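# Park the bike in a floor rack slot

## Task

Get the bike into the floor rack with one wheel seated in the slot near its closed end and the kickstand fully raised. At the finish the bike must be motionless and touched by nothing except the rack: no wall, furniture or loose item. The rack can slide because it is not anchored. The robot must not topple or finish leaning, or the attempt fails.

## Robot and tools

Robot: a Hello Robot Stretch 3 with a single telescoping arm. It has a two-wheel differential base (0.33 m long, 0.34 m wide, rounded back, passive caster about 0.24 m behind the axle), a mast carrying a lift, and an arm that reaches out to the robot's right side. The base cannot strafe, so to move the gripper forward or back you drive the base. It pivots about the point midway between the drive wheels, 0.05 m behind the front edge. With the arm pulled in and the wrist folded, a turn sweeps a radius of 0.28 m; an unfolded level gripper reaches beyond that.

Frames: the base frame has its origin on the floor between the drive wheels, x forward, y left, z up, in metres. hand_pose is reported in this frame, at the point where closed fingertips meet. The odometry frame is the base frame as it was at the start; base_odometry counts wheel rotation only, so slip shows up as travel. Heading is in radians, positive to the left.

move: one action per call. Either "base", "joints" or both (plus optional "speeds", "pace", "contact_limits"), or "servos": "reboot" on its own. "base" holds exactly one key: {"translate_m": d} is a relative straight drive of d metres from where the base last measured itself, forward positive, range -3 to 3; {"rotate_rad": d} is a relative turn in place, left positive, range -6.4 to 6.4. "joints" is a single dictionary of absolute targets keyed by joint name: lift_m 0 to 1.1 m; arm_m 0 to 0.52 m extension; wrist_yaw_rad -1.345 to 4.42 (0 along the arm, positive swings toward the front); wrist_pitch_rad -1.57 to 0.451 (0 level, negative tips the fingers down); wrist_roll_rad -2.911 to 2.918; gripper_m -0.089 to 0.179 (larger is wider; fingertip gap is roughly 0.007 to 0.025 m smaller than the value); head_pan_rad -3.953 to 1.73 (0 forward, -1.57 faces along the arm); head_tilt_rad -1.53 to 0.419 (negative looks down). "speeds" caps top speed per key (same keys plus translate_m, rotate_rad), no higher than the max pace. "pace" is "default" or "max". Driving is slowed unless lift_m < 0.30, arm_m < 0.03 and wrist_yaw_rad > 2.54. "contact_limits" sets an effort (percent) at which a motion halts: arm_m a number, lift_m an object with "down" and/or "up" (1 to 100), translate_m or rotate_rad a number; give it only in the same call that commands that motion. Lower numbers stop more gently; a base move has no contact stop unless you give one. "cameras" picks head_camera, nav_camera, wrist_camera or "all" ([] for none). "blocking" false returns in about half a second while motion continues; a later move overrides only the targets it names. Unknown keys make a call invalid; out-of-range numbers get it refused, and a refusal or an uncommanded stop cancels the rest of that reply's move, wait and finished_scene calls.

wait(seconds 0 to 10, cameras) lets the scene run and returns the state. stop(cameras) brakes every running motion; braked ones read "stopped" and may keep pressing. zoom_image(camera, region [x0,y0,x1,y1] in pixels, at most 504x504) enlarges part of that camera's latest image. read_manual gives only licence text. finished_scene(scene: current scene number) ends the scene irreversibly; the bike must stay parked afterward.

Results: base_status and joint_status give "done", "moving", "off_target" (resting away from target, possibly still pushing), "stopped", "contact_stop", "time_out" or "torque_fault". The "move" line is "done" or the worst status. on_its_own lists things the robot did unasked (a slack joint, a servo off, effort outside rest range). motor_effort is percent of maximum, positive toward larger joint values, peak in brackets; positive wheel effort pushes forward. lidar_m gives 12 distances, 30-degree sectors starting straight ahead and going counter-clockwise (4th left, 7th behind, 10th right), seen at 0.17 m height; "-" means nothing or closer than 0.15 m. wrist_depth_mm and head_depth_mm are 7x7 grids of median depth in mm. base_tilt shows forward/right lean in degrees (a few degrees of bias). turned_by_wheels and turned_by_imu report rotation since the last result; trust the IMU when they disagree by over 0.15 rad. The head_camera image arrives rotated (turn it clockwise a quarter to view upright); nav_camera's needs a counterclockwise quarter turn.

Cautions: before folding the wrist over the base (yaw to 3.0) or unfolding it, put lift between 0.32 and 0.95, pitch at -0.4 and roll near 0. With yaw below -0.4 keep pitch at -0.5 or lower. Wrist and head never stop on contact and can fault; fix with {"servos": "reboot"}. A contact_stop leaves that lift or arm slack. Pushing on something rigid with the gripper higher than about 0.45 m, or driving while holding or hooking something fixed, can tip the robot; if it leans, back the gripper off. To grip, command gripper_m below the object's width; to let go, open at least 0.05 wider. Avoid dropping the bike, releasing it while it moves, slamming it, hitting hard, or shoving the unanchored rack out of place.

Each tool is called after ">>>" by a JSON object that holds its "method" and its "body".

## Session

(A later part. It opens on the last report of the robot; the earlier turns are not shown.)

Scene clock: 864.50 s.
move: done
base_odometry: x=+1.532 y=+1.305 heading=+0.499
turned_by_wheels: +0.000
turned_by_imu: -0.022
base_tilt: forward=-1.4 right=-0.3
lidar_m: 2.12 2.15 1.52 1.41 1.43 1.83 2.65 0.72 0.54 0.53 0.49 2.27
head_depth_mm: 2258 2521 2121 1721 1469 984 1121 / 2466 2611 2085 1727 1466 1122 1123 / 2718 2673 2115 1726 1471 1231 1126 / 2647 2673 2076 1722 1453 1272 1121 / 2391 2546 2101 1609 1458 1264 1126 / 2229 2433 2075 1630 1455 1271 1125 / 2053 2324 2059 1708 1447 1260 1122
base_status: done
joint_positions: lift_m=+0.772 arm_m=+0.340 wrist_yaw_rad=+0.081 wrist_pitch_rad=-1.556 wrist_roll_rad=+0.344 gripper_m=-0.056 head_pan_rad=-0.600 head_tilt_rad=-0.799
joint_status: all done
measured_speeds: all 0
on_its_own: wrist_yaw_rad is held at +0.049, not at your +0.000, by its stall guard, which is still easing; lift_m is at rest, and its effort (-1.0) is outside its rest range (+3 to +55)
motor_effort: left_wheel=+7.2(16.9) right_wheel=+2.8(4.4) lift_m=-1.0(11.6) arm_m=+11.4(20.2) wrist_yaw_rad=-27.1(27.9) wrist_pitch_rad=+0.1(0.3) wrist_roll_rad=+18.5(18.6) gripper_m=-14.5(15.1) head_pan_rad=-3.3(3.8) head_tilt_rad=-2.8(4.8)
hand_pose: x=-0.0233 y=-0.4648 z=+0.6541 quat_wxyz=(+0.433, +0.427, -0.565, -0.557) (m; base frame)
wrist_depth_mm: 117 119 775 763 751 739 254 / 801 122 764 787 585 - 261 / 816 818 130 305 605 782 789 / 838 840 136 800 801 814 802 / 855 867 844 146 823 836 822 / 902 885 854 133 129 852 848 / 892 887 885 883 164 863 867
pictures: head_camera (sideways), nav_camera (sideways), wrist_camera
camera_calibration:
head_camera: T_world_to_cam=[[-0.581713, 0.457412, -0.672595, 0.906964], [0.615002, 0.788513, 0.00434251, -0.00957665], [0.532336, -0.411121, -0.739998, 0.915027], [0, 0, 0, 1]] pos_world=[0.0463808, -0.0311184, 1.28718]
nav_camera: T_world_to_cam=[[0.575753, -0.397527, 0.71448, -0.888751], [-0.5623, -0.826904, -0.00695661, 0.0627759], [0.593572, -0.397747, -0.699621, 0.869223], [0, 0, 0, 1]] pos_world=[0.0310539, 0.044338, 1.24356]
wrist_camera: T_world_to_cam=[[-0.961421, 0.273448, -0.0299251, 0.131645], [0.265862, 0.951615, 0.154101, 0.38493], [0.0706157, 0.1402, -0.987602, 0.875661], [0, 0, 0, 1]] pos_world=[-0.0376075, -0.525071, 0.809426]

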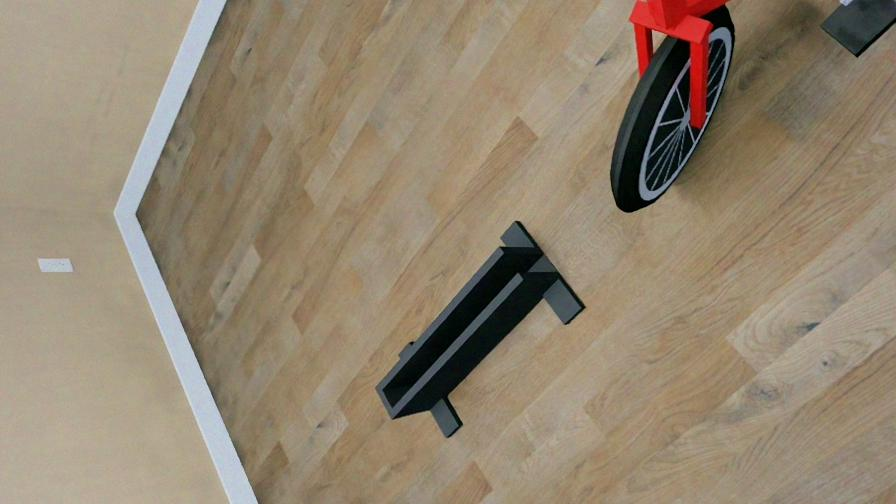

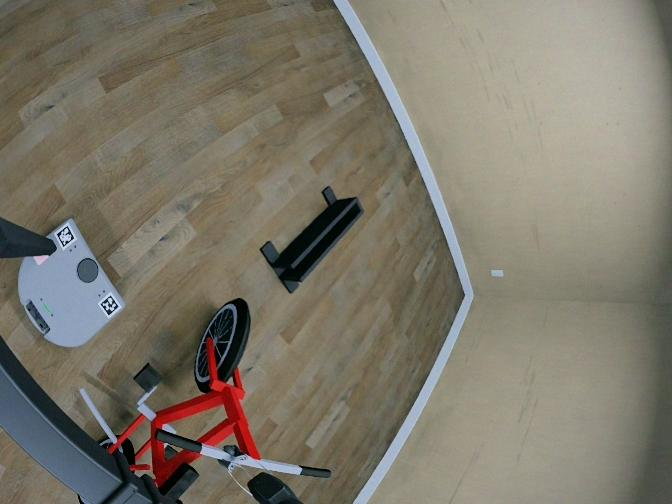

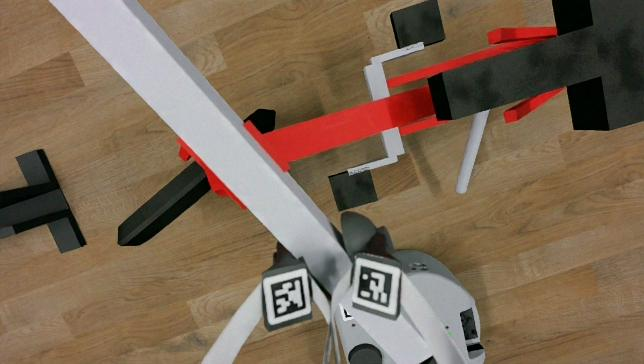

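>>> {"method": "zoom_image", "body": {"camera": "wrist_camera", "region": [200, 150, 460, 364]}}

>>> {"method": "zoom_image", "body": {"camera": "nav_camera", "region": [80, 300, 380, 504]}}

Scaled by 1.938.

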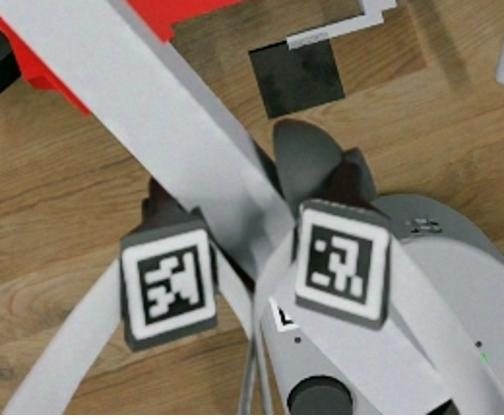

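Scaled by 1.680 from the camera's 672x504 image, which has a finer 792x594 frame.

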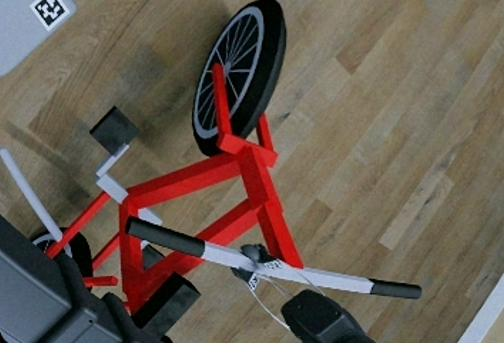

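>>> {"method": "move", "body": {"joints": {"lift_m": 0.79, "wrist_yaw_rad": 0.0}, "speeds": {"lift_m": 0.02}}}

Scene clock: 902.43 s.
move: done
base_odometry: x=+1.532 y=+1.305 heading=+0.499
turned_by_wheels: +0.000
turned_by_imu: -0.001
base_tilt: forward=-0.9 right=+0.5
lidar_m: 2.12 2.15 1.53 1.42 1.44 1.83 2.65 0.72 0.53 0.52 0.52 2.28
head_depth_mm: 2277 2479 2042 1705 1449 986 1122 / 2488 2581 2039 1695 1441 1185 1120 / 2709 2571 2040 1695 1446 1239 1124 / 2659 2576 2031 1699 1446 1263 1123 / 2437 2547 2045 1569 1451 1263 1123 / 2230 2431 2048 1619 1443 1271 1115 / 2057 2288 2061 1685 1438 1263 1115
base_status: not commanded
joint_positions: lift_m=+0.790 arm_m=+0.340 wrist_yaw_rad=+0.015 wrist_pitch_rad=-1.555 wrist_roll_rad=+0.372 gripper_m=-0.056 head_pan_rad=-0.600 head_tilt_rad=-0.800
joint_status: all done
measured_speeds: all 0
on_its_own: wrist_yaw_rad is at rest, and its effort (-12.6) is outside its rest range (-9 to +9); wrist_roll_rad moved +0.028 toward your old target +0.400
motor_effort: left_wheel=+5.6(7.8) right_wheel=-2.5(5.0) lift_m=+14.3(28.7) arm_m=-4.7(4.7) wrist_yaw_rad=-12.6(34.4) wrist_pitch_rad=+0.0(0.3) wrist_roll_rad=+9.1(19.5) gripper_m=-15.1(15.6) head_pan_rad=-1.6(3.0) head_tilt_rad=-3.7(6.0)
hand_pose: x=-0.0220 y=-0.4649 z=+0.6721 quat_wxyz=(+0.407, +0.400, -0.585, -0.576) (m; base frame)
wrist_depth_mm: 766 128 767 761 758 - 261 / 802 794 786 783 327 781 276 / 810 805 138 307 819 801 807 / 839 820 147 814 807 819 811 / 845 869 866 148 831 853 849 / 885 885 883 131 699 848 849 / 914 920 899 896 163 879 890
pictures: head_camera (sideways), nav_camera (sideways), wrist_camera
camera_calibration:
head_camera: T_world_to_cam=[[-0.582118, 0.45773, -0.672029, 0.906196], [0.615044, 0.788481, 0.00429094, -0.00951262], [0.531846, -0.410829, -0.740513, 0.915643], [0, 0, 0, 1]] pos_world=[0.0463821, -0.0311195, 1.28708]
nav_camera: T_world_to_cam=[[0.576247, -0.397861, 0.713895, -0.888026], [-0.562324, -0.826888, -0.00693253, 0.062746], [0.593069, -0.397445, -0.700219, 0.869966], [0, 0, 0, 1]] pos_world=[0.0310558, 0.0443369, 1.24356]
wrist_camera: T_world_to_cam=[[-0.931656, 0.362052, -0.0305927, 0.175785], [0.35354, 0.922729, 0.153557, 0.370679], [0.0838245, 0.132247, -0.987666, 0.889948], [0, 0, 0, 1]] pos_world=[-0.0418784, -0.523372, 0.827428]

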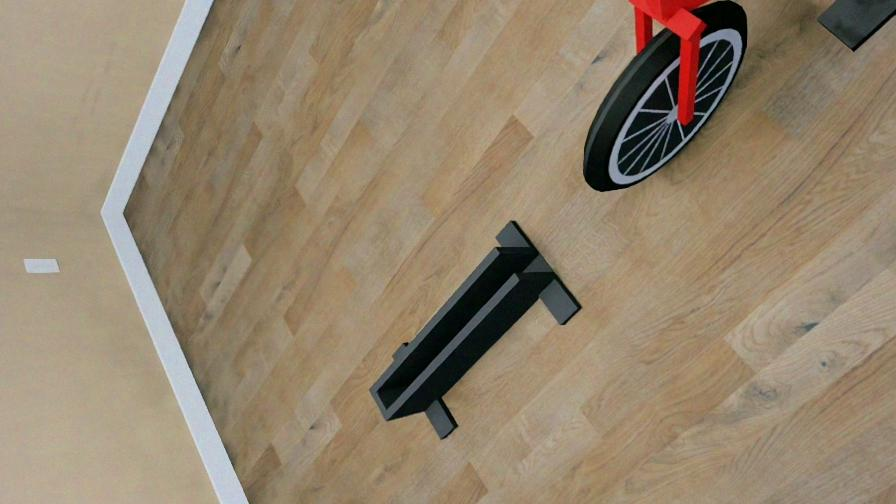

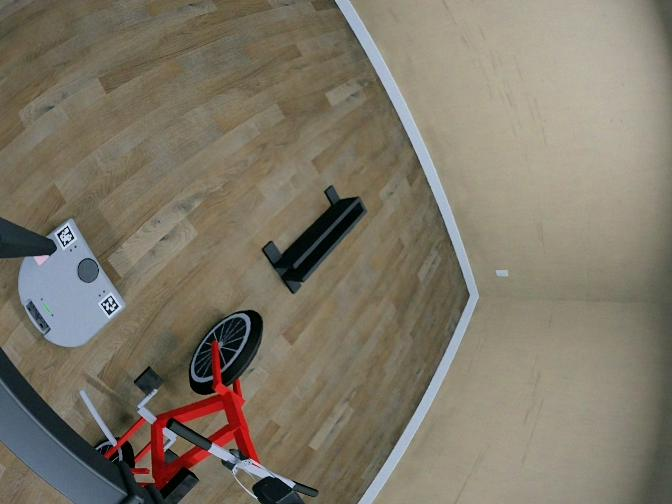

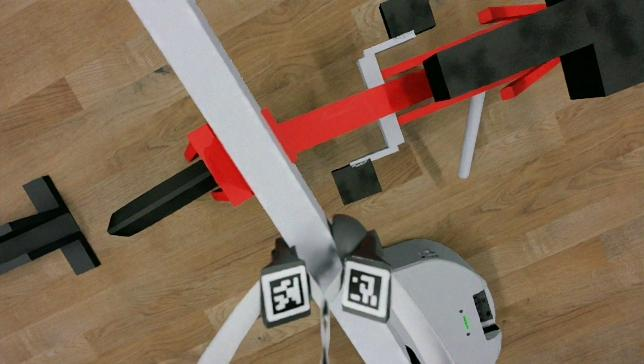

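>>> {"method": "move", "body": {"joints": {"lift_m": 0.795, "wrist_roll_rad": 0.56}, "speeds": {"lift_m": 0.02, "wrist_roll_rad": 0.5}}}

Scene clock: 908.27 s.
move: off_target
base_odometry: x=+1.532 y=+1.305 heading=+0.499
turned_by_wheels: +0.000
turned_by_imu: -0.001
base_tilt: forward=-0.8 right=+0.5
lidar_m: 2.12 2.15 1.52 1.42 1.44 1.83 2.65 0.72 0.54 0.50 0.51 2.27
head_depth_mm: 2303 2453 2041 1683 1449 971 1119 / 2490 2580 2047 1694 1456 1188 1121 / 2722 2544 2049 1697 1439 1263 1118 / 2632 2554 2025 1698 1438 1260 1118 / 2423 2547 2041 1573 1450 1265 1116 / 2175 2427 2035 1624 1441 1267 1119 / 2053 2288 2032 1687 1451 1256 1115
base_status: not commanded
joint_positions: lift_m=+0.795 arm_m=+0.340 wrist_yaw_rad=+0.013 wrist_pitch_rad=-1.555 wrist_roll_rad=+0.533 gripper_m=-0.056 head_pan_rad=-0.600 head_tilt_rad=-0.800
joint_status: wrist_roll_rad off_target (ended at +0.533, target +0.560); the others done
measured_speeds: all 0
on_its_own: wrist_yaw_rad is at rest, and its effort (-10.6) is outside its rest range (-9 to +9)
motor_effort: left_wheel=+5.0(6.6) right_wheel=-1.9(4.5) lift_m=+14.7(32.8) arm_m=-9.4(12.0) wrist_yaw_rad=-10.6(13.3) wrist_pitch_rad=+0.0(0.2) wrist_roll_rad=+8.5(13.0) gripper_m=-12.5(15.6) head_pan_rad=-1.9(3.0) head_tilt_rad=-5.3(5.3)
hand_pose: x=-0.0219 y=-0.4648 z=+0.6771 quat_wxyz=(+0.357, +0.352, -0.616, -0.607) (m; base frame)
wrist_depth_mm: 788 780 768 757 595 444 278 / 789 797 139 786 329 780 785 / 812 825 142 616 796 824 792 / 863 850 469 815 842 837 825 / 865 865 860 150 808 850 844 / 886 878 886 131 706 748 866 / 908 903 903 912 166 743 899
pictures: head_camera (sideways), nav_camera (sideways), wrist_camera
camera_calibration:
head_camera: T_world_to_cam=[[-0.582118, 0.45773, -0.672029, 0.906196], [0.615044, 0.788481, 0.00429094, -0.00951262], [0.531846, -0.410829, -0.740513, 0.915643], [0, 0, 0, 1]] pos_world=[0.0463821, -0.0311195, 1.28708]
nav_camera: T_world_to_cam=[[0.576247, -0.397861, 0.713895, -0.888026], [-0.562324, -0.826888, -0.00693253, 0.062746], [0.593069, -0.397445, -0.700219, 0.869966], [0, 0, 0, 1]] pos_world=[0.0310558, 0.0443369, 1.24356]
wrist_camera: T_world_to_cam=[[-0.859976, 0.50928, -0.0327839, 0.247453], [0.499059, 0.852668, 0.154588, 0.339772], [0.106682, 0.116581, -0.987435, 0.887907], [0, 0, 0, 1]] pos_world=[-0.0514867, -0.519248, 0.832339]

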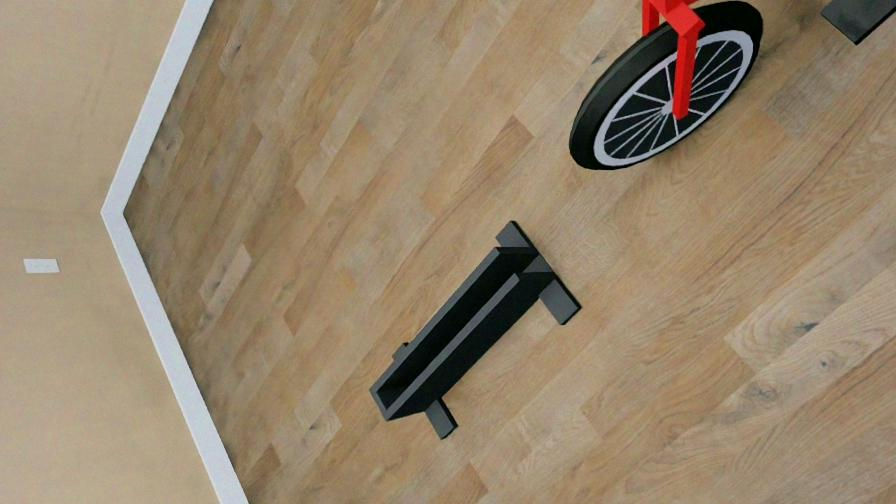

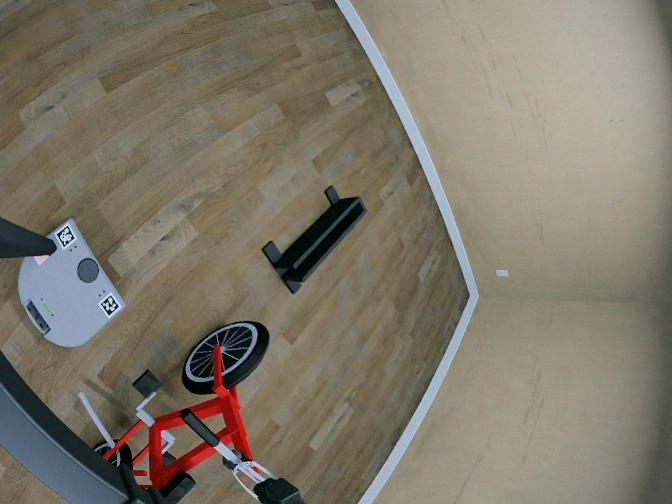

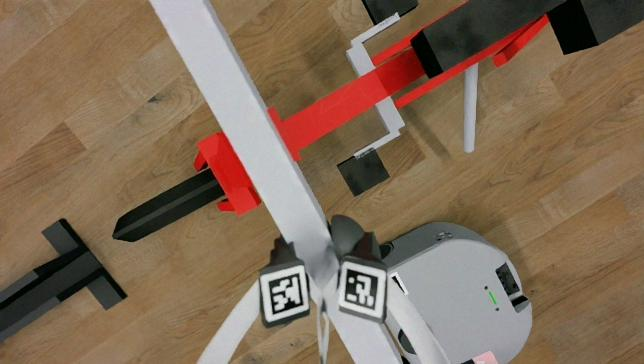

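>>> {"method": "move", "body": {"joints": {"wrist_roll_rad": 0.37}, "speeds": {"wrist_roll_rad": 0.5}, "cameras": []}}

>>> {"method": "move", "body": {"base": {"translate_m": 0.15}, "speeds": {"translate_m": 0.05}}}

Scene clock: 938.23 s.
move: done
base_odometry: x=+1.532 y=+1.305 heading=+0.499
turned_by_wheels: +0.000
turned_by_imu: -0.001
base_tilt: forward=-0.8 right=+0.5
lidar_m: 2.11 2.15 1.53 1.42 1.44 1.83 2.65 0.72 0.54 0.50 0.52 2.28
head_depth_mm: 2289 2472 2056 1702 1452 970 1124 / 2472 2584 2035 1708 1448 1184 1121 / 2731 2573 2025 1689 1446 1267 1119 / 2667 2541 2030 1702 1451 1259 1115 / 2436 2532 2022 1576 1441 1261 1117 / 2197 2427 2046 1619 1442 1262 1120 / 2048 2280 2034 1702 1445 1258 1113
base_status: not commanded
joint_positions: lift_m=+0.795 arm_m=+0.340 wrist_yaw_rad=+0.009 wrist_pitch_rad=-1.555 wrist_roll_rad=+0.365 gripper_m=-0.056 head_pan_rad=-0.600 head_tilt_rad=-0.800
joint_status: all done
measured_speeds: all 0
motor_effort: left_wheel=+4.5(5.4) right_wheel=-3.0(3.1) lift_m=+22.8(22.8) arm_m=+7.2(7.2) wrist_yaw_rad=-7.8(11.2) wrist_pitch_rad=-0.2(0.2) wrist_roll_rad=+1.7(5.6) gripper_m=-14.9(15.4) head_pan_rad=-2.9(2.9) head_tilt_rad=-5.8(5.8)
hand_pose: x=-0.0218 y=-0.4648 z=+0.6771 quat_wxyz=(+0.407, +0.400, -0.585, -0.576) (m; base frame)
wrist_depth_mm: 800 782 136 773 758 - 267 / 799 797 786 790 330 791 290 / 822 792 180 307 805 799 796 / 847 830 481 629 841 840 794 / 855 858 852 150 847 835 848 / 884 879 872 130 713 863 879 / 929 928 906 159 726 901 880
pictures: none
No camera images: "cameras" was empty.

Scene clock: 941.93 s.
move: done
base_odometry: x=+1.664 y=+1.377 heading=+0.499
turned_by_wheels: +0.000
turned_by_imu: +0.001
base_tilt: forward=-0.8 right=+0.5
lidar_m: 1.96 2.00 1.54 1.44 1.46 1.86 2.81 0.71 0.54 0.50 0.52 2.12
head_depth_mm: 2244 2462 2045 1693 1451 972 1121 / 2463 2550 2024 1694 1439 1196 1120 / 2662 2558 2016 1697 1411 1271 1117 / 2487 2546 2040 1699 1362 1261 1114 / 2243 2466 2038 1570 1444 1270 1117 / 2052 2311 2028 1660 1439 1261 1110 / 1897 2137 2035 1684 1441 1257 1120
base_status: done
joint_positions: lift_m=+0.795 arm_m=+0.340 wrist_yaw_rad=+0.009 wrist_pitch_rad=-1.555 wrist_roll_rad=+0.362 gripper_m=-0.056 head_pan_rad=-0.600 head_tilt_rad=-0.800
joint_status: not commanded
measured_speeds: all 0
motor_effort: left_wheel=+6.5(10.2) right_wheel=+0.9(9.3) lift_m=+17.7(25.2) arm_m=+13.7(14.8) wrist_yaw_rad=-7.4(7.9) wrist_pitch_rad=-0.2(0.2) wrist_roll_rad=+2.5(2.8) gripper_m=-14.2(15.6) head_pan_rad=-1.4(2.9) head_tilt_rad=-4.2(5.6)
hand_pose: x=-0.0218 y=-0.4649 z=+0.6771 quat_wxyz=(+0.408, +0.401, -0.584, -0.576) (m; base frame)
wrist_depth_mm: 776 778 135 772 757 776 266 / 808 808 777 775 331 780 289 / 820 820 226 307 808 796 800 / 840 538 472 622 822 816 825 / 791 862 853 150 830 839 836 / 881 888 881 130 702 869 882 / 900 910 915 160 723 896 898
pictures: head_camera (sideways), nav_camera (sideways), wrist_camera
camera_calibration:
head_camera: T_world_to_cam=[[-0.582118, 0.45773, -0.672029, 0.906196], [0.615044, 0.788481, 0.00429094, -0.00951262], [0.531846, -0.410829, -0.740513, 0.915643], [0, 0, 0, 1]] pos_world=[0.0463821, -0.0311195, 1.28708]
nav_camera: T_world_to_cam=[[0.576247, -0.397861, 0.713895, -0.888026], [-0.562324, -0.826888, -0.00693253, 0.062746], [0.593069, -0.397445, -0.700219, 0.869966], [0, 0, 0, 1]] pos_world=[0.0310558, 0.0443369, 1.24356]
wrist_camera: T_world_to_cam=[[-0.9329, 0.358851, -0.0304, 0.174363], [0.350407, 0.923945, 0.153428, 0.370497], [0.0831456, 0.13248, -0.987692, 0.894987], [0, 0, 0, 1]] pos_world=[-0.0415758, -0.523457, 0.832428]

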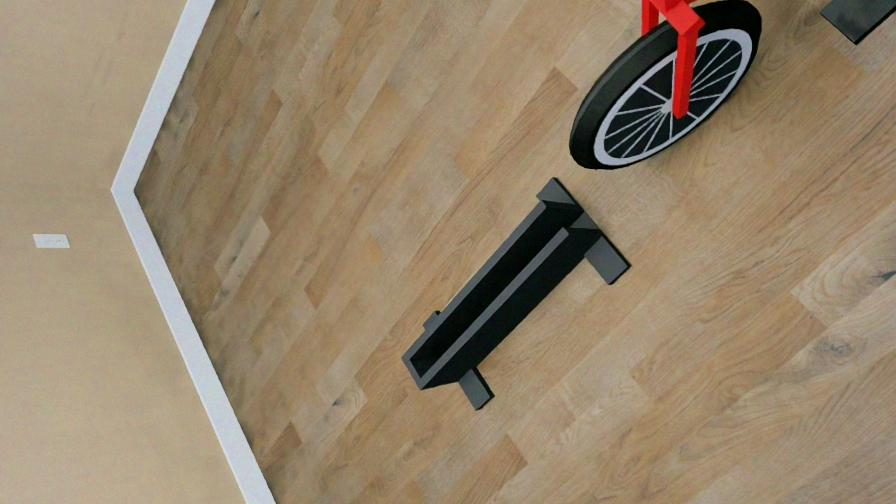

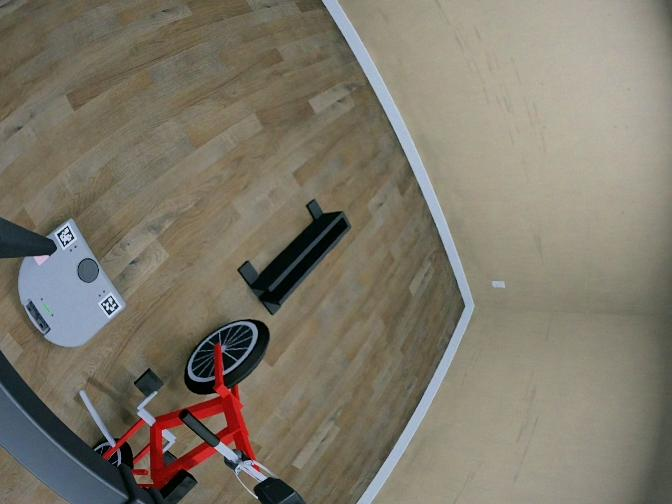

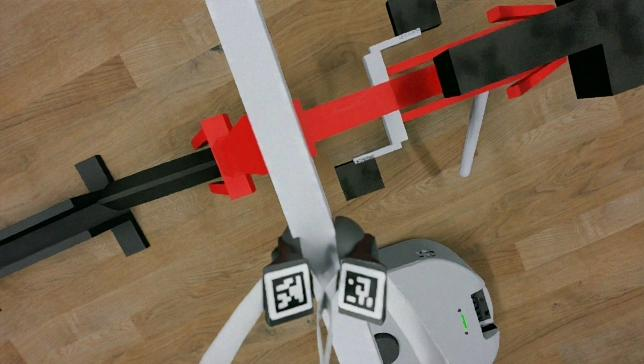

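>>> {"method": "zoom_image", "body": {"camera": "wrist_camera", "region": [0, 80, 300, 300]}}

>>> {"method": "zoom_image", "body": {"camera": "head_camera", "region": [500, 0, 800, 300]}}

Scaled by 1.680.

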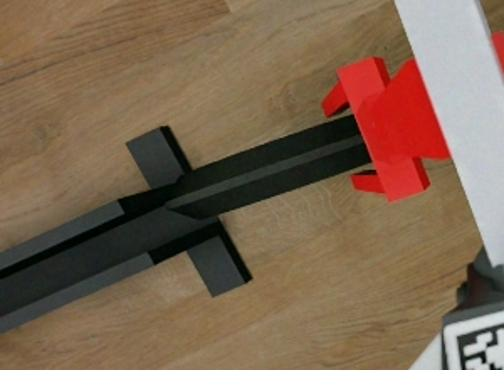

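Scaled by 1.680 from the camera's 896x504 image, which has a finer 1280x720 frame.

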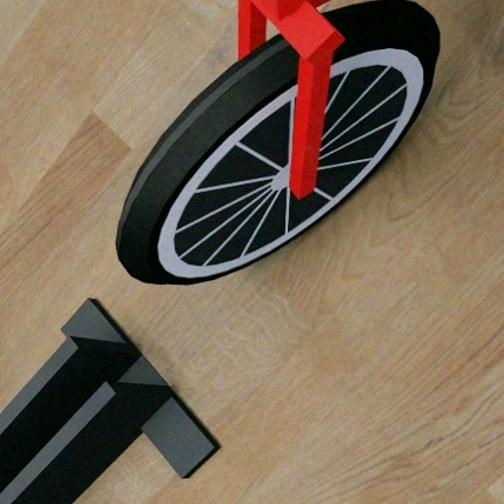

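>>> {"method": "move", "body": {"joints": {"wrist_roll_rad": 0.25, "arm_m": 0.352}, "speeds": {"wrist_roll_rad": 0.5, "arm_m": 0.03}, "cameras": ["wrist_camera"]}}

>>> {"method": "zoom_image", "body": {"camera": "wrist_camera", "region": [0, 80, 300, 300]}}

Scene clock: 977.70 s.
move: done
base_odometry: x=+1.664 y=+1.377 heading=+0.499
turned_by_wheels: +0.000
turned_by_imu: -0.001
base_tilt: forward=-0.8 right=+0.4
lidar_m: 1.97 2.00 1.54 1.43 1.45 1.86 2.80 0.72 0.54 0.51 0.52 2.11
head_depth_mm: 2266 2478 2049 1700 1455 986 1121 / 2469 2543 2041 1685 1450 1197 1112 / 2671 2572 2057 1697 1423 1258 1119 / 2470 2583 2030 1693 1353 1265 1119 / 2248 2457 2056 1576 1447 1265 1112 / 2043 2321 2028 1650 1449 1262 1114 / 1895 2130 2021 1683 1437 1261 1113
base_status: not commanded
joint_positions: lift_m=+0.795 arm_m=+0.352 wrist_yaw_rad=+0.007 wrist_pitch_rad=-1.555 wrist_roll_rad=+0.246 gripper_m=-0.056 head_pan_rad=-0.600 head_tilt_rad=-0.800
joint_status: all done
measured_speeds: all 0
motor_effort: left_wheel=+5.5(7.3) right_wheel=+1.6(2.0) lift_m=+20.6(22.3) arm_m=+13.0(15.7) wrist_yaw_rad=-6.0(7.3) wrist_pitch_rad=+0.0(0.1) wrist_roll_rad=+0.8(2.9) gripper_m=-14.0(15.3) head_pan_rad=-1.7(2.5) head_tilt_rad=-4.3(4.7)
hand_pose: x=-0.0218 y=-0.4769 z=+0.6771 quat_wxyz=(+0.440, +0.433, -0.560, -0.552) (m; base frame)
wrist_depth_mm: 780 775 762 759 749 782 272 / 795 793 822 804 587 - 271 / 822 832 270 306 630 811 808 / 829 532 561 620 840 831 834 / 853 855 871 150 854 843 854 / 918 888 852 130 722 883 890 / 904 901 930 157 736 873 875
pictures: wrist_camera
camera_calibration:
wrist_camera: T_world_to_cam=[[-0.96777, 0.250191, -0.028749, 0.124992], [0.243082, 0.957856, 0.153045, 0.395696], [0.0658279, 0.141124, -0.987801, 0.900471], [0, 0, 0, 1]] pos_world=[-0.0344991, -0.53737, 0.83252]

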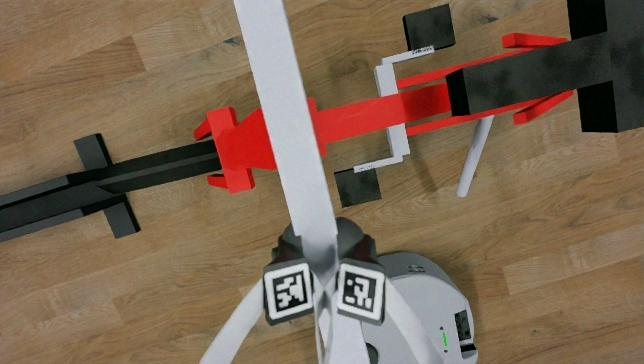

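Scaled by 1.680.

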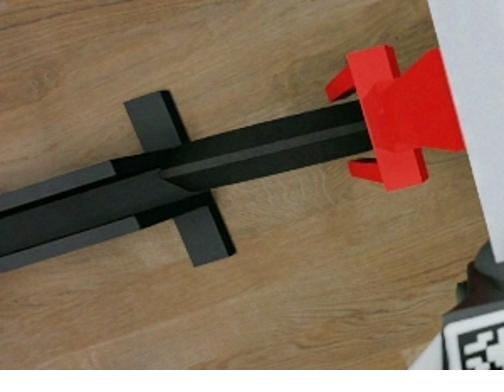

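>>> {"method": "move", "body": {"joints": {"lift_m": 0.83}, "speeds": {"lift_m": 0.03}}}

Scene clock: 988.20 s.
move: done
base_odometry: x=+1.664 y=+1.377 heading=+0.499
turned_by_wheels: +0.000
turned_by_imu: -0.001
base_tilt: forward=-0.8 right=+0.5
lidar_m: 1.97 2.00 1.54 1.43 1.45 1.86 2.80 0.71 0.57 0.43 0.51 2.11
head_depth_mm: 2275 2439 2040 1695 1423 969 1099 / 2468 2555 2036 1691 1449 1204 1115 / 2641 2556 2038 1694 1419 1264 1118 / 2454 2548 2050 1677 1381 1266 1118 / 2264 2444 2044 1575 1448 1257 1121 / 2056 2300 2052 1649 1444 1258 1121 / 1902 2133 2026 1686 1444 1256 1117
base_status: not commanded
joint_positions: lift_m=+0.830 arm_m=+0.352 wrist_yaw_rad=-0.006 wrist_pitch_rad=-1.550 wrist_roll_rad=+0.263 gripper_m=-0.056 head_pan_rad=-0.600 head_tilt_rad=-0.800
joint_status: all done
measured_speeds: all 0
motor_effort: left_wheel=+3.3(7.2) right_wheel=+2.4(4.7) lift_m=+25.2(50.3) arm_m=+2.4(13.0) wrist_yaw_rad=+5.0(6.2) wrist_pitch_rad=-0.9(6.1) wrist_roll_rad=-4.3(4.7) gripper_m=-14.5(16.1) head_pan_rad=-2.2(2.8) head_tilt_rad=-3.6(5.3)
hand_pose: x=-0.0215 y=-0.4781 z=+0.7120 quat_wxyz=(+0.433, +0.424, -0.568, -0.557) (m; base frame)
wrist_depth_mm: 808 818 812 790 600 779 308 / 833 826 812 812 359 806 307 / 855 849 497 231 355 831 823 / 891 889 880 228 869 860 842 / 902 890 899 155 868 887 867 / 946 904 923 127 752 927 890 / 933 973 169 760 782 924 925
pictures: head_camera (sideways), nav_camera (sideways), wrist_camera
camera_calibration:
head_camera: T_world_to_cam=[[-0.582118, 0.45773, -0.672029, 0.906196], [0.615044, 0.788481, 0.00429094, -0.00951262], [0.531846, -0.410829, -0.740513, 0.915643], [0, 0, 0, 1]] pos_world=[0.0463821, -0.0311195, 1.28708]
nav_camera: T_world_to_cam=[[0.576247, -0.397861, 0.713895, -0.888026], [-0.562324, -0.826888, -0.00693253, 0.062746], [0.593069, -0.397445, -0.700219, 0.869966], [0, 0, 0, 1]] pos_world=[0.0310558, 0.0443369, 1.24356]
wrist_camera: T_world_to_cam=[[-0.959828, 0.278962, -0.0301829, 0.141537], [0.271671, 0.950831, 0.148709, 0.391749], [0.0701829, 0.134535, -0.98842, 0.932405], [0, 0, 0, 1]] pos_world=[-0.0360146, -0.537412, 0.867624]

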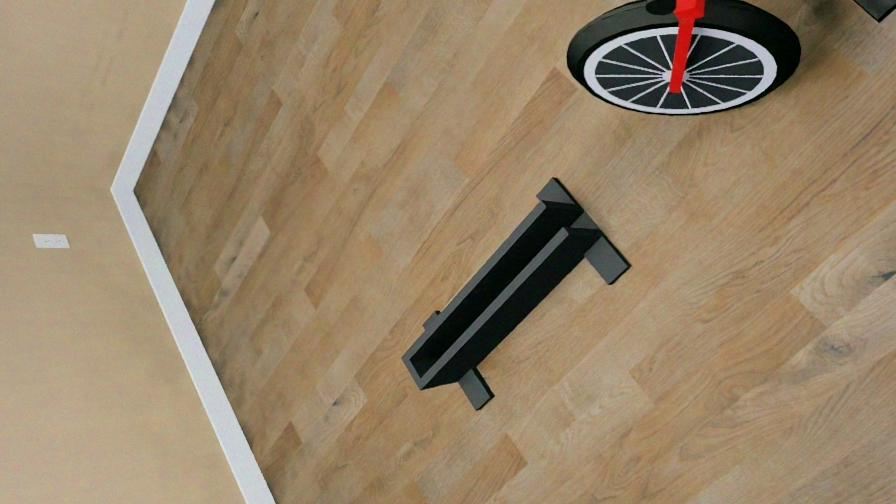

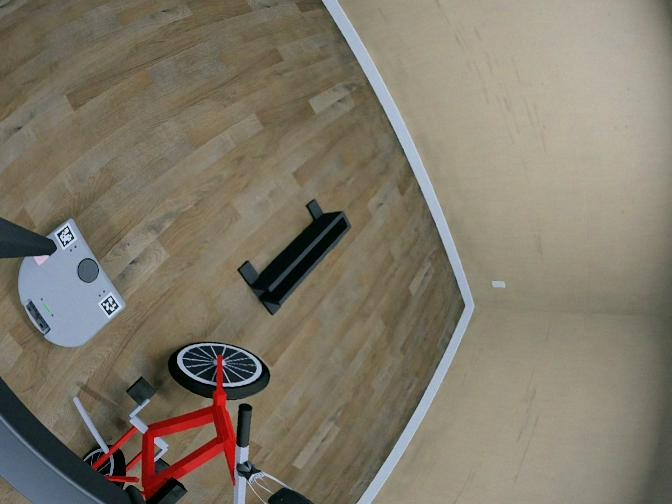

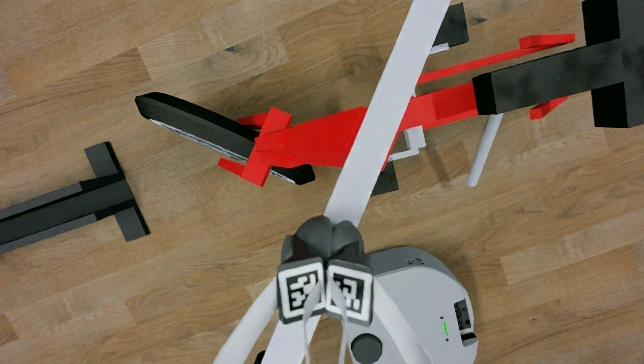

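>>> {"method": "move", "body": {"joints": {"lift_m": 0.8, "wrist_roll_rad": 0.0}, "speeds": {"lift_m": 0.03, "wrist_roll_rad": 0.4}, "cameras": ["wrist_camera"]}}

Scene clock: 1001.97 s.
move: done
base_odometry: x=+1.664 y=+1.377 heading=+0.499
turned_by_wheels: +0.000
turned_by_imu: -0.001
base_tilt: forward=-0.8 right=+0.5
lidar_m: 1.97 2.00 1.54 1.44 1.46 1.86 2.80 0.72 0.53 0.53 0.53 2.11
head_depth_mm: 2292 2453 2047 1695 1441 1028 1084 / 2484 2571 2041 1689 1447 1199 1120 / 2654 2566 2025 1702 1420 1238 1120 / 2474 2555 2051 1688 1367 1260 1118 / 2232 2466 2034 1576 1449 1258 1117 / 2060 2263 2035 1652 1444 1261 1113 / 1895 2132 2024 1690 1438 1257 1113
base_status: not commanded
joint_positions: lift_m=+0.800 arm_m=+0.352 wrist_yaw_rad=+0.005 wrist_pitch_rad=-1.555 wrist_roll_rad=-0.009 gripper_m=-0.056 head_pan_rad=-0.600 head_tilt_rad=-0.800
joint_status: all done
measured_speeds: translate_m=+0.000 rotate_rad=-0.001 lift_m=+0.000 arm_m=+0.000 wrist_yaw_rad=+0.000 wrist_pitch_rad=+0.000 wrist_roll_rad=+0.000 head_pan_rad=+0.000 head_tilt_rad=+0.000
motor_effort: left_wheel=+5.5(5.8) right_wheel=-6.5(8.0) lift_m=+22.5(29.9) arm_m=+13.5(13.5) wrist_yaw_rad=-4.4(9.5) wrist_pitch_rad=-0.1(0.9) wrist_roll_rad=+2.4(11.0) gripper_m=-14.5(15.9) head_pan_rad=-0.9(2.5) head_tilt_rad=-3.4(4.7)
hand_pose: x=-0.0217 y=-0.4768 z=+0.6822 quat_wxyz=(+0.507, +0.499, -0.500, -0.493) (m; base frame)
wrist_depth_mm: 778 779 137 771 772 769 766 / 808 810 144 787 777 798 282 / - 809 248 315 340 - 285 / 835 842 843 156 827 832 300 / 855 868 882 159 856 853 830 / 894 901 885 128 858 886 874 / 937 913 901 177 740 928 885
pictures: wrist_camera
camera_calibration:
wrist_camera: T_world_to_cam=[[-0.999691, 0.000128743, -0.0248429, 0.0026538], [-0.00366428, 0.988285, 0.152575, 0.404308], [0.0245715, 0.152618, -0.98798, 0.910165], [0, 0, 0, 1]] pos_world=[-0.0182296, -0.53848, 0.837603]

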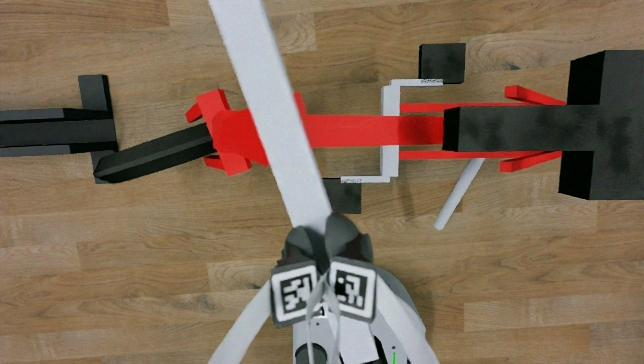

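>>> {"method": "move", "body": {"joints": {"lift_m": 0.796, "wrist_roll_rad": 0.27}, "speeds": {"lift_m": 0.03, "wrist_roll_rad": 0.4}, "cameras": ["wrist_camera"]}}

Scene clock: 1008.00 s.
move: off_target
base_odometry: x=+1.664 y=+1.377 heading=+0.499
turned_by_wheels: +0.000
turned_by_imu: -0.001
base_tilt: forward=-0.8 right=+0.5
lidar_m: 1.97 2.00 1.54 1.43 1.45 1.85 2.80 0.72 0.53 0.53 0.53 2.12
head_depth_mm: 2272 2452 2056 1700 1446 1020 1088 / 2451 2590 2031 1704 1456 1192 1118 / 2669 2567 2039 1679 1416 1238 1124 / 2452 2567 2035 1690 1370 1266 1115 / 2223 2448 2044 1562 1449 1268 1121 / 2038 2296 2027 1646 1441 1259 1119 / 1884 2116 2043 1671 1439 1263 1118
base_status: not commanded
joint_positions: lift_m=+0.796 arm_m=+0.352 wrist_yaw_rad=+0.018 wrist_pitch_rad=-1.555 wrist_roll_rad=+0.228 gripper_m=-0.056 head_pan_rad=-0.600 head_tilt_rad=-0.800
joint_status: wrist_roll_rad off_target (ended at +0.228, target +0.270); the others done
measured_speeds: all 0
on_its_own: wrist_yaw_rad is at rest, and its effort (-15.5) is outside its rest range (-9 to +9)
motor_effort: left_wheel=+2.7(3.3) right_wheel=-0.6(0.9) lift_m=+6.2(10.8) arm_m=+11.5(13.0) wrist_yaw_rad=-15.5(15.5) wrist_pitch_rad=+0.0(0.1) wrist_roll_rad=+13.7(13.9) gripper_m=-14.6(15.8) head_pan_rad=-0.5(2.1) head_tilt_rad=-3.2(4.9)
hand_pose: x=-0.0220 y=-0.4768 z=+0.6781 quat_wxyz=(+0.448, +0.441, -0.554, -0.546) (m; base frame)
wrist_depth_mm: 792 772 760 769 748 768 271 / 808 803 140 779 601 - 274 / 818 818 146 317 609 800 294 / 837 808 479 637 843 824 833 / 883 870 860 154 844 869 861 / 882 893 867 129 717 877 860 / 933 903 904 172 176 885 913
pictures: wrist_camera
camera_calibration:
wrist_camera: T_world_to_cam=[[-0.97454, 0.222409, -0.0283886, 0.111186], [0.215628, 0.964381, 0.153215, 0.397894], [0.0614538, 0.143193, -0.987785, 0.902247], [0, 0, 0, 1]] pos_world=[-0.0328883, -0.537646, 0.833419]

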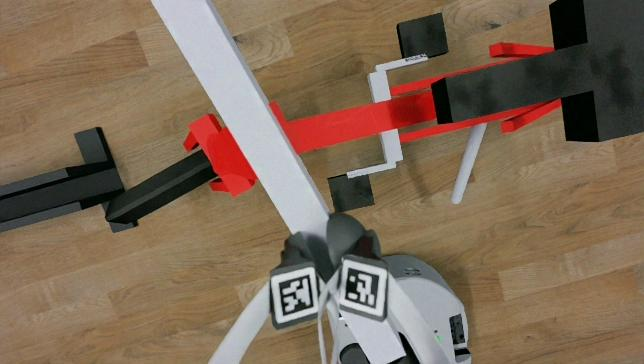

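>>> {"method": "move", "body": {"joints": {"lift_m": 0.806, "wrist_roll_rad": 0.25}, "speeds": {"lift_m": 0.02, "wrist_roll_rad": 0.4}, "cameras": ["wrist_camera"]}}

Scene clock: 1013.67 s.
move: done
base_odometry: x=+1.664 y=+1.377 heading=+0.499
turned_by_wheels: +0.000
turned_by_imu: -0.001
base_tilt: forward=-0.8 right=+0.5
lidar_m: 1.97 1.99 1.54 1.43 1.46 1.85 2.80 0.72 0.54 0.51 0.52 2.11
head_depth_mm: 2276 2428 2033 1697 1451 986 1118 / 2443 2571 2047 1683 1442 1194 1114 / 2628 2541 2047 1693 1416 1262 1122 / 2480 2585 2038 1688 1376 1258 1116 / 2242 2443 2035 1566 1443 1260 1120 / 2063 2301 2032 1637 1449 1262 1114 / 1886 2147 2049 1688 1435 1264 1118
base_status: not commanded
joint_positions: lift_m=+0.806 arm_m=+0.352 wrist_yaw_rad=+0.007 wrist_pitch_rad=-1.555 wrist_roll_rad=+0.235 gripper_m=-0.056 head_pan_rad=-0.600 head_tilt_rad=-0.800
joint_status: all done
measured_speeds: all 0
motor_effort: left_wheel=+2.4(3.2) right_wheel=+1.0(1.3) lift_m=+24.2(36.3) arm_m=+8.6(9.6) wrist_yaw_rad=-5.8(15.1) wrist_pitch_rad=+0.0(0.2) wrist_roll_rad=+4.7(13.9) gripper_m=-13.5(16.0) head_pan_rad=-1.4(2.7) head_tilt_rad=-3.5(3.9)
hand_pose: x=-0.0218 y=-0.4769 z=+0.6882 quat_wxyz=(+0.443, +0.436, -0.558, -0.549) (m; base frame)
wrist_depth_mm: 787 784 146 785 778 774 278 / 802 810 801 789 605 - 283 / 832 816 307 313 816 816 801 / 841 817 850 158 830 844 833 / 895 881 884 156 862 856 854 / 911 881 883 128 729 878 885 / 944 929 905 169 752 902 914
pictures: wrist_camera
camera_calibration:
wrist_camera: T_world_to_cam=[[-0.970491, 0.239434, -0.0286232, 0.120048], [0.23247, 0.960528, 0.152783, 0.395286], [0.0640749, 0.141621, -0.987845, 0.911556], [0, 0, 0, 1]] pos_world=[-0.0337946, -0.537523, 0.84352]

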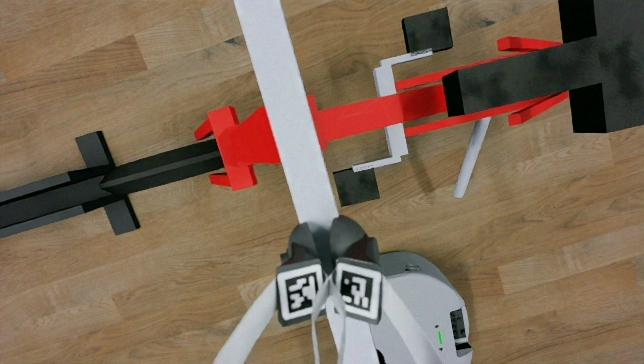

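>>> {"method": "move", "body": {"base": {"translate_m": 0.18}, "speeds": {"translate_m": 0.06}}}

Scene clock: 1022.60 s.
move: done
base_odometry: x=+1.822 y=+1.463 heading=+0.499
turned_by_wheels: +0.000
turned_by_imu: -0.001
base_tilt: forward=-0.9 right=+0.5
lidar_m: 1.79 1.81 1.56 1.45 1.48 1.88 2.98 0.72 0.53 0.50 0.52 1.91
head_depth_mm: 2233 2410 2047 1698 1449 977 1118 / 2447 2570 2051 1697 1447 1167 1119 / 2513 2547 2022 1689 1306 1247 1117 / 2244 2483 2039 1681 1358 1258 1123 / 2030 2320 2036 1670 1432 1260 1116 / 1868 2099 2036 1688 1450 1259 1118 / 1728 1914 2035 1689 1451 1250 1111
base_status: done
joint_positions: lift_m=+0.806 arm_m=+0.352 wrist_yaw_rad=+0.007 wrist_pitch_rad=-1.555 wrist_roll_rad=+0.235 gripper_m=-0.056 head_pan_rad=-0.600 head_tilt_rad=-0.800
joint_status: not commanded
measured_speeds: all 0
motor_effort: left_wheel=+4.2(9.6) right_wheel=+1.6(9.9) lift_m=+19.1(30.7) arm_m=+4.3(6.8) wrist_yaw_rad=-5.9(6.7) wrist_pitch_rad=+0.0(0.2) wrist_roll_rad=+4.9(5.1) gripper_m=-14.6(15.9) head_pan_rad=-1.3(2.9) head_tilt_rad=-3.2(4.0)
hand_pose: x=-0.0218 y=-0.4769 z=+0.6881 quat_wxyz=(+0.443, +0.436, -0.558, -0.550) (m; base frame)
wrist_depth_mm: 795 776 146 775 775 773 277 / 795 809 801 792 609 - 283 / 820 813 282 316 609 805 810 / 851 508 584 158 846 805 830 / 867 862 859 159 866 854 847 / 896 899 880 128 733 882 872 / 928 941 906 169 734 919 908
pictures: head_camera (sideways), nav_camera (sideways), wrist_camera
camera_calibration:
head_camera: T_world_to_cam=[[-0.582118, 0.45773, -0.672029, 0.906196], [0.615044, 0.788481, 0.00429094, -0.00951262], [0.531846, -0.410829, -0.740513, 0.915643], [0, 0, 0, 1]] pos_world=[0.0463821, -0.0311195, 1.28708]
nav_camera: T_world_to_cam=[[0.576247, -0.397861, 0.713895, -0.888026], [-0.562324, -0.826888, -0.00693253, 0.062746], [0.593069, -0.397445, -0.700219, 0.869966], [0, 0, 0, 1]] pos_world=[0.0310558, 0.0443369, 1.24356]
wrist_camera: T_world_to_cam=[[-0.970417, 0.239737, -0.0285744, 0.120172], [0.232776, 0.960453, 0.152789, 0.395253], [0.0640735, 0.141618, -0.987846, 0.911555], [0, 0, 0, 1]] pos_world=[-0.0337949, -0.537524, 0.843519]

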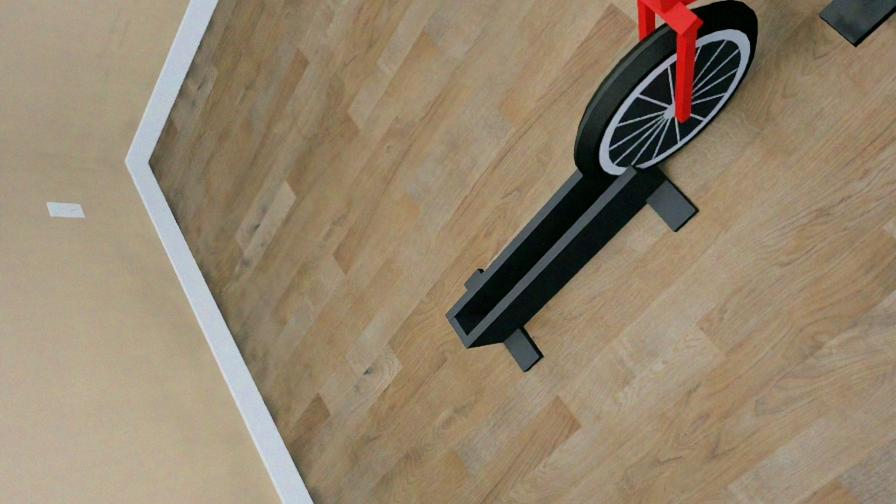

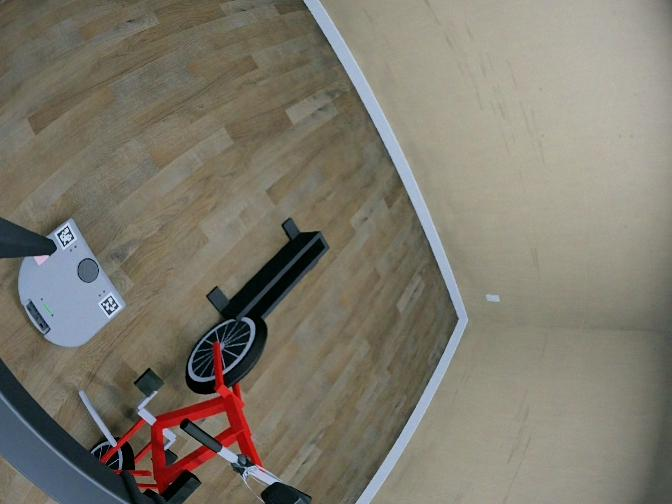

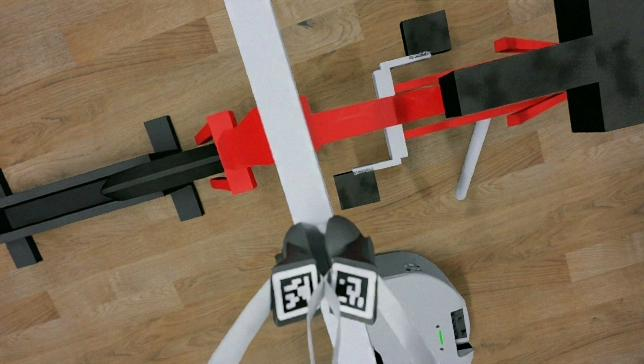

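>>> {"method": "move", "body": {"base": {"translate_m": 0.15}, "speeds": {"translate_m": 0.06}}}

Scene clock: 1031.30 s.
move: done
base_odometry: x=+1.954 y=+1.535 heading=+0.499
turned_by_wheels: +0.000
turned_by_imu: +0.000
base_tilt: forward=-0.8 right=+0.5
lidar_m: 1.64 1.66 1.58 1.47 1.49 1.90 3.13 0.72 0.53 0.50 0.51 1.76
head_depth_mm: 2268 2416 2047 1705 1451 976 1116 / 2433 2582 2031 1696 1455 1148 1116 / 2274 2482 2056 1686 1329 1226 1115 / 2066 2328 2044 1699 1369 1268 1121 / 1851 2113 2040 1699 1411 1262 1119 / 1707 1929 2036 1690 1443 1263 1117 / 1577 1761 1921 1685 1440 1260 1112
base_status: done
joint_positions: lift_m=+0.806 arm_m=+0.352 wrist_yaw_rad=+0.007 wrist_pitch_rad=-1.555 wrist_roll_rad=+0.235 gripper_m=-0.056 head_pan_rad=-0.600 head_tilt_rad=-0.800
joint_status: not commanded
measured_speeds: all 0
motor_effort: left_wheel=+7.1(10.5) right_wheel=-2.4(15.2) lift_m=+17.6(20.9) arm_m=-0.8(2.4) wrist_yaw_rad=-5.4(6.9) wrist_pitch_rad=+0.0(0.2) wrist_roll_rad=+4.5(5.0) gripper_m=-14.6(16.1) head_pan_rad=-1.2(2.1) head_tilt_rad=-2.2(4.4)
hand_pose: x=-0.0218 y=-0.4769 z=+0.6881 quat_wxyz=(+0.443, +0.436, -0.558, -0.550) (m; base frame)
wrist_depth_mm: 779 788 147 798 778 774 278 / 826 814 808 804 784 - 283 / 843 825 428 315 639 818 819 / 855 519 509 157 835 824 854 / 879 879 879 156 847 874 871 / 910 910 888 128 717 888 912 / 930 907 927 167 727 923 890
pictures: head_camera (sideways), nav_camera (sideways), wrist_camera
camera_calibration:
head_camera: T_world_to_cam=[[-0.582118, 0.45773, -0.672029, 0.906196], [0.615044, 0.788481, 0.00429094, -0.00951262], [0.531846, -0.410829, -0.740513, 0.915643], [0, 0, 0, 1]] pos_world=[0.0463821, -0.0311195, 1.28708]
nav_camera: T_world_to_cam=[[0.576247, -0.397861, 0.713895, -0.888026], [-0.562324, -0.826888, -0.00693253, 0.062746], [0.593069, -0.397445, -0.700219, 0.869966], [0, 0, 0, 1]] pos_world=[0.0310558, 0.0443369, 1.24356]
wrist_camera: T_world_to_cam=[[-0.970418, 0.239738, -0.028552, 0.120154], [0.232774, 0.960436, 0.152899, 0.39515], [0.0640781, 0.14173, -0.987829, 0.911602], [0, 0, 0, 1]] pos_world=[-0.0337949, -0.537523, 0.843519]

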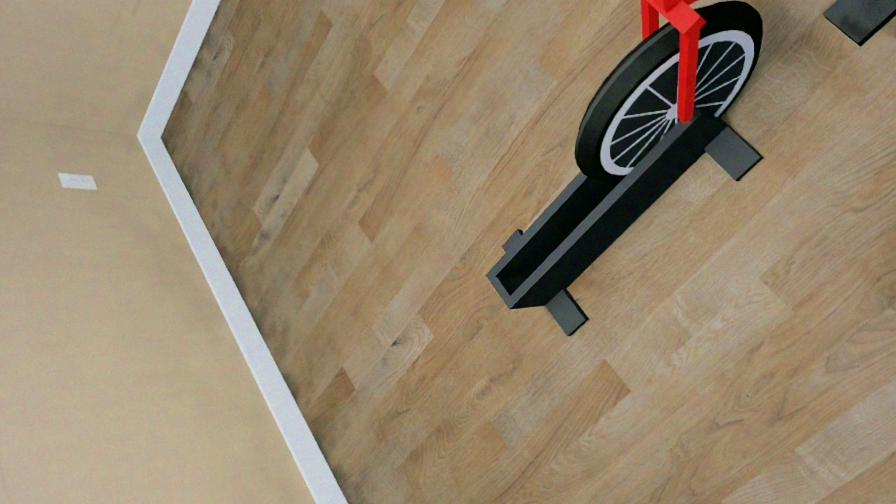

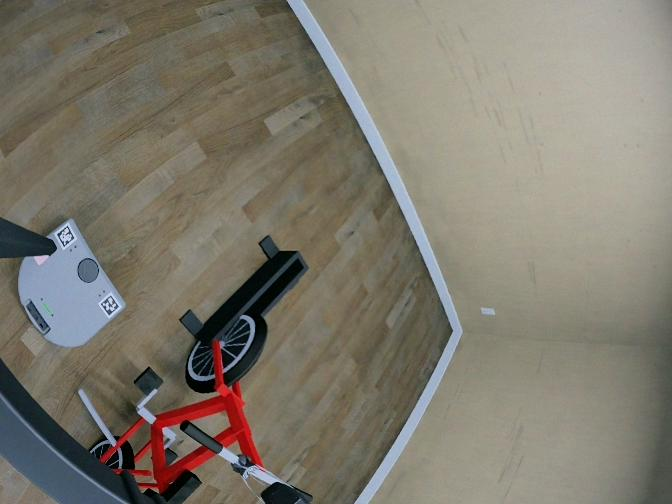

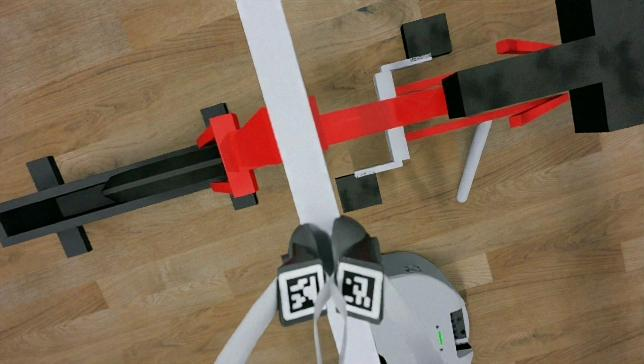

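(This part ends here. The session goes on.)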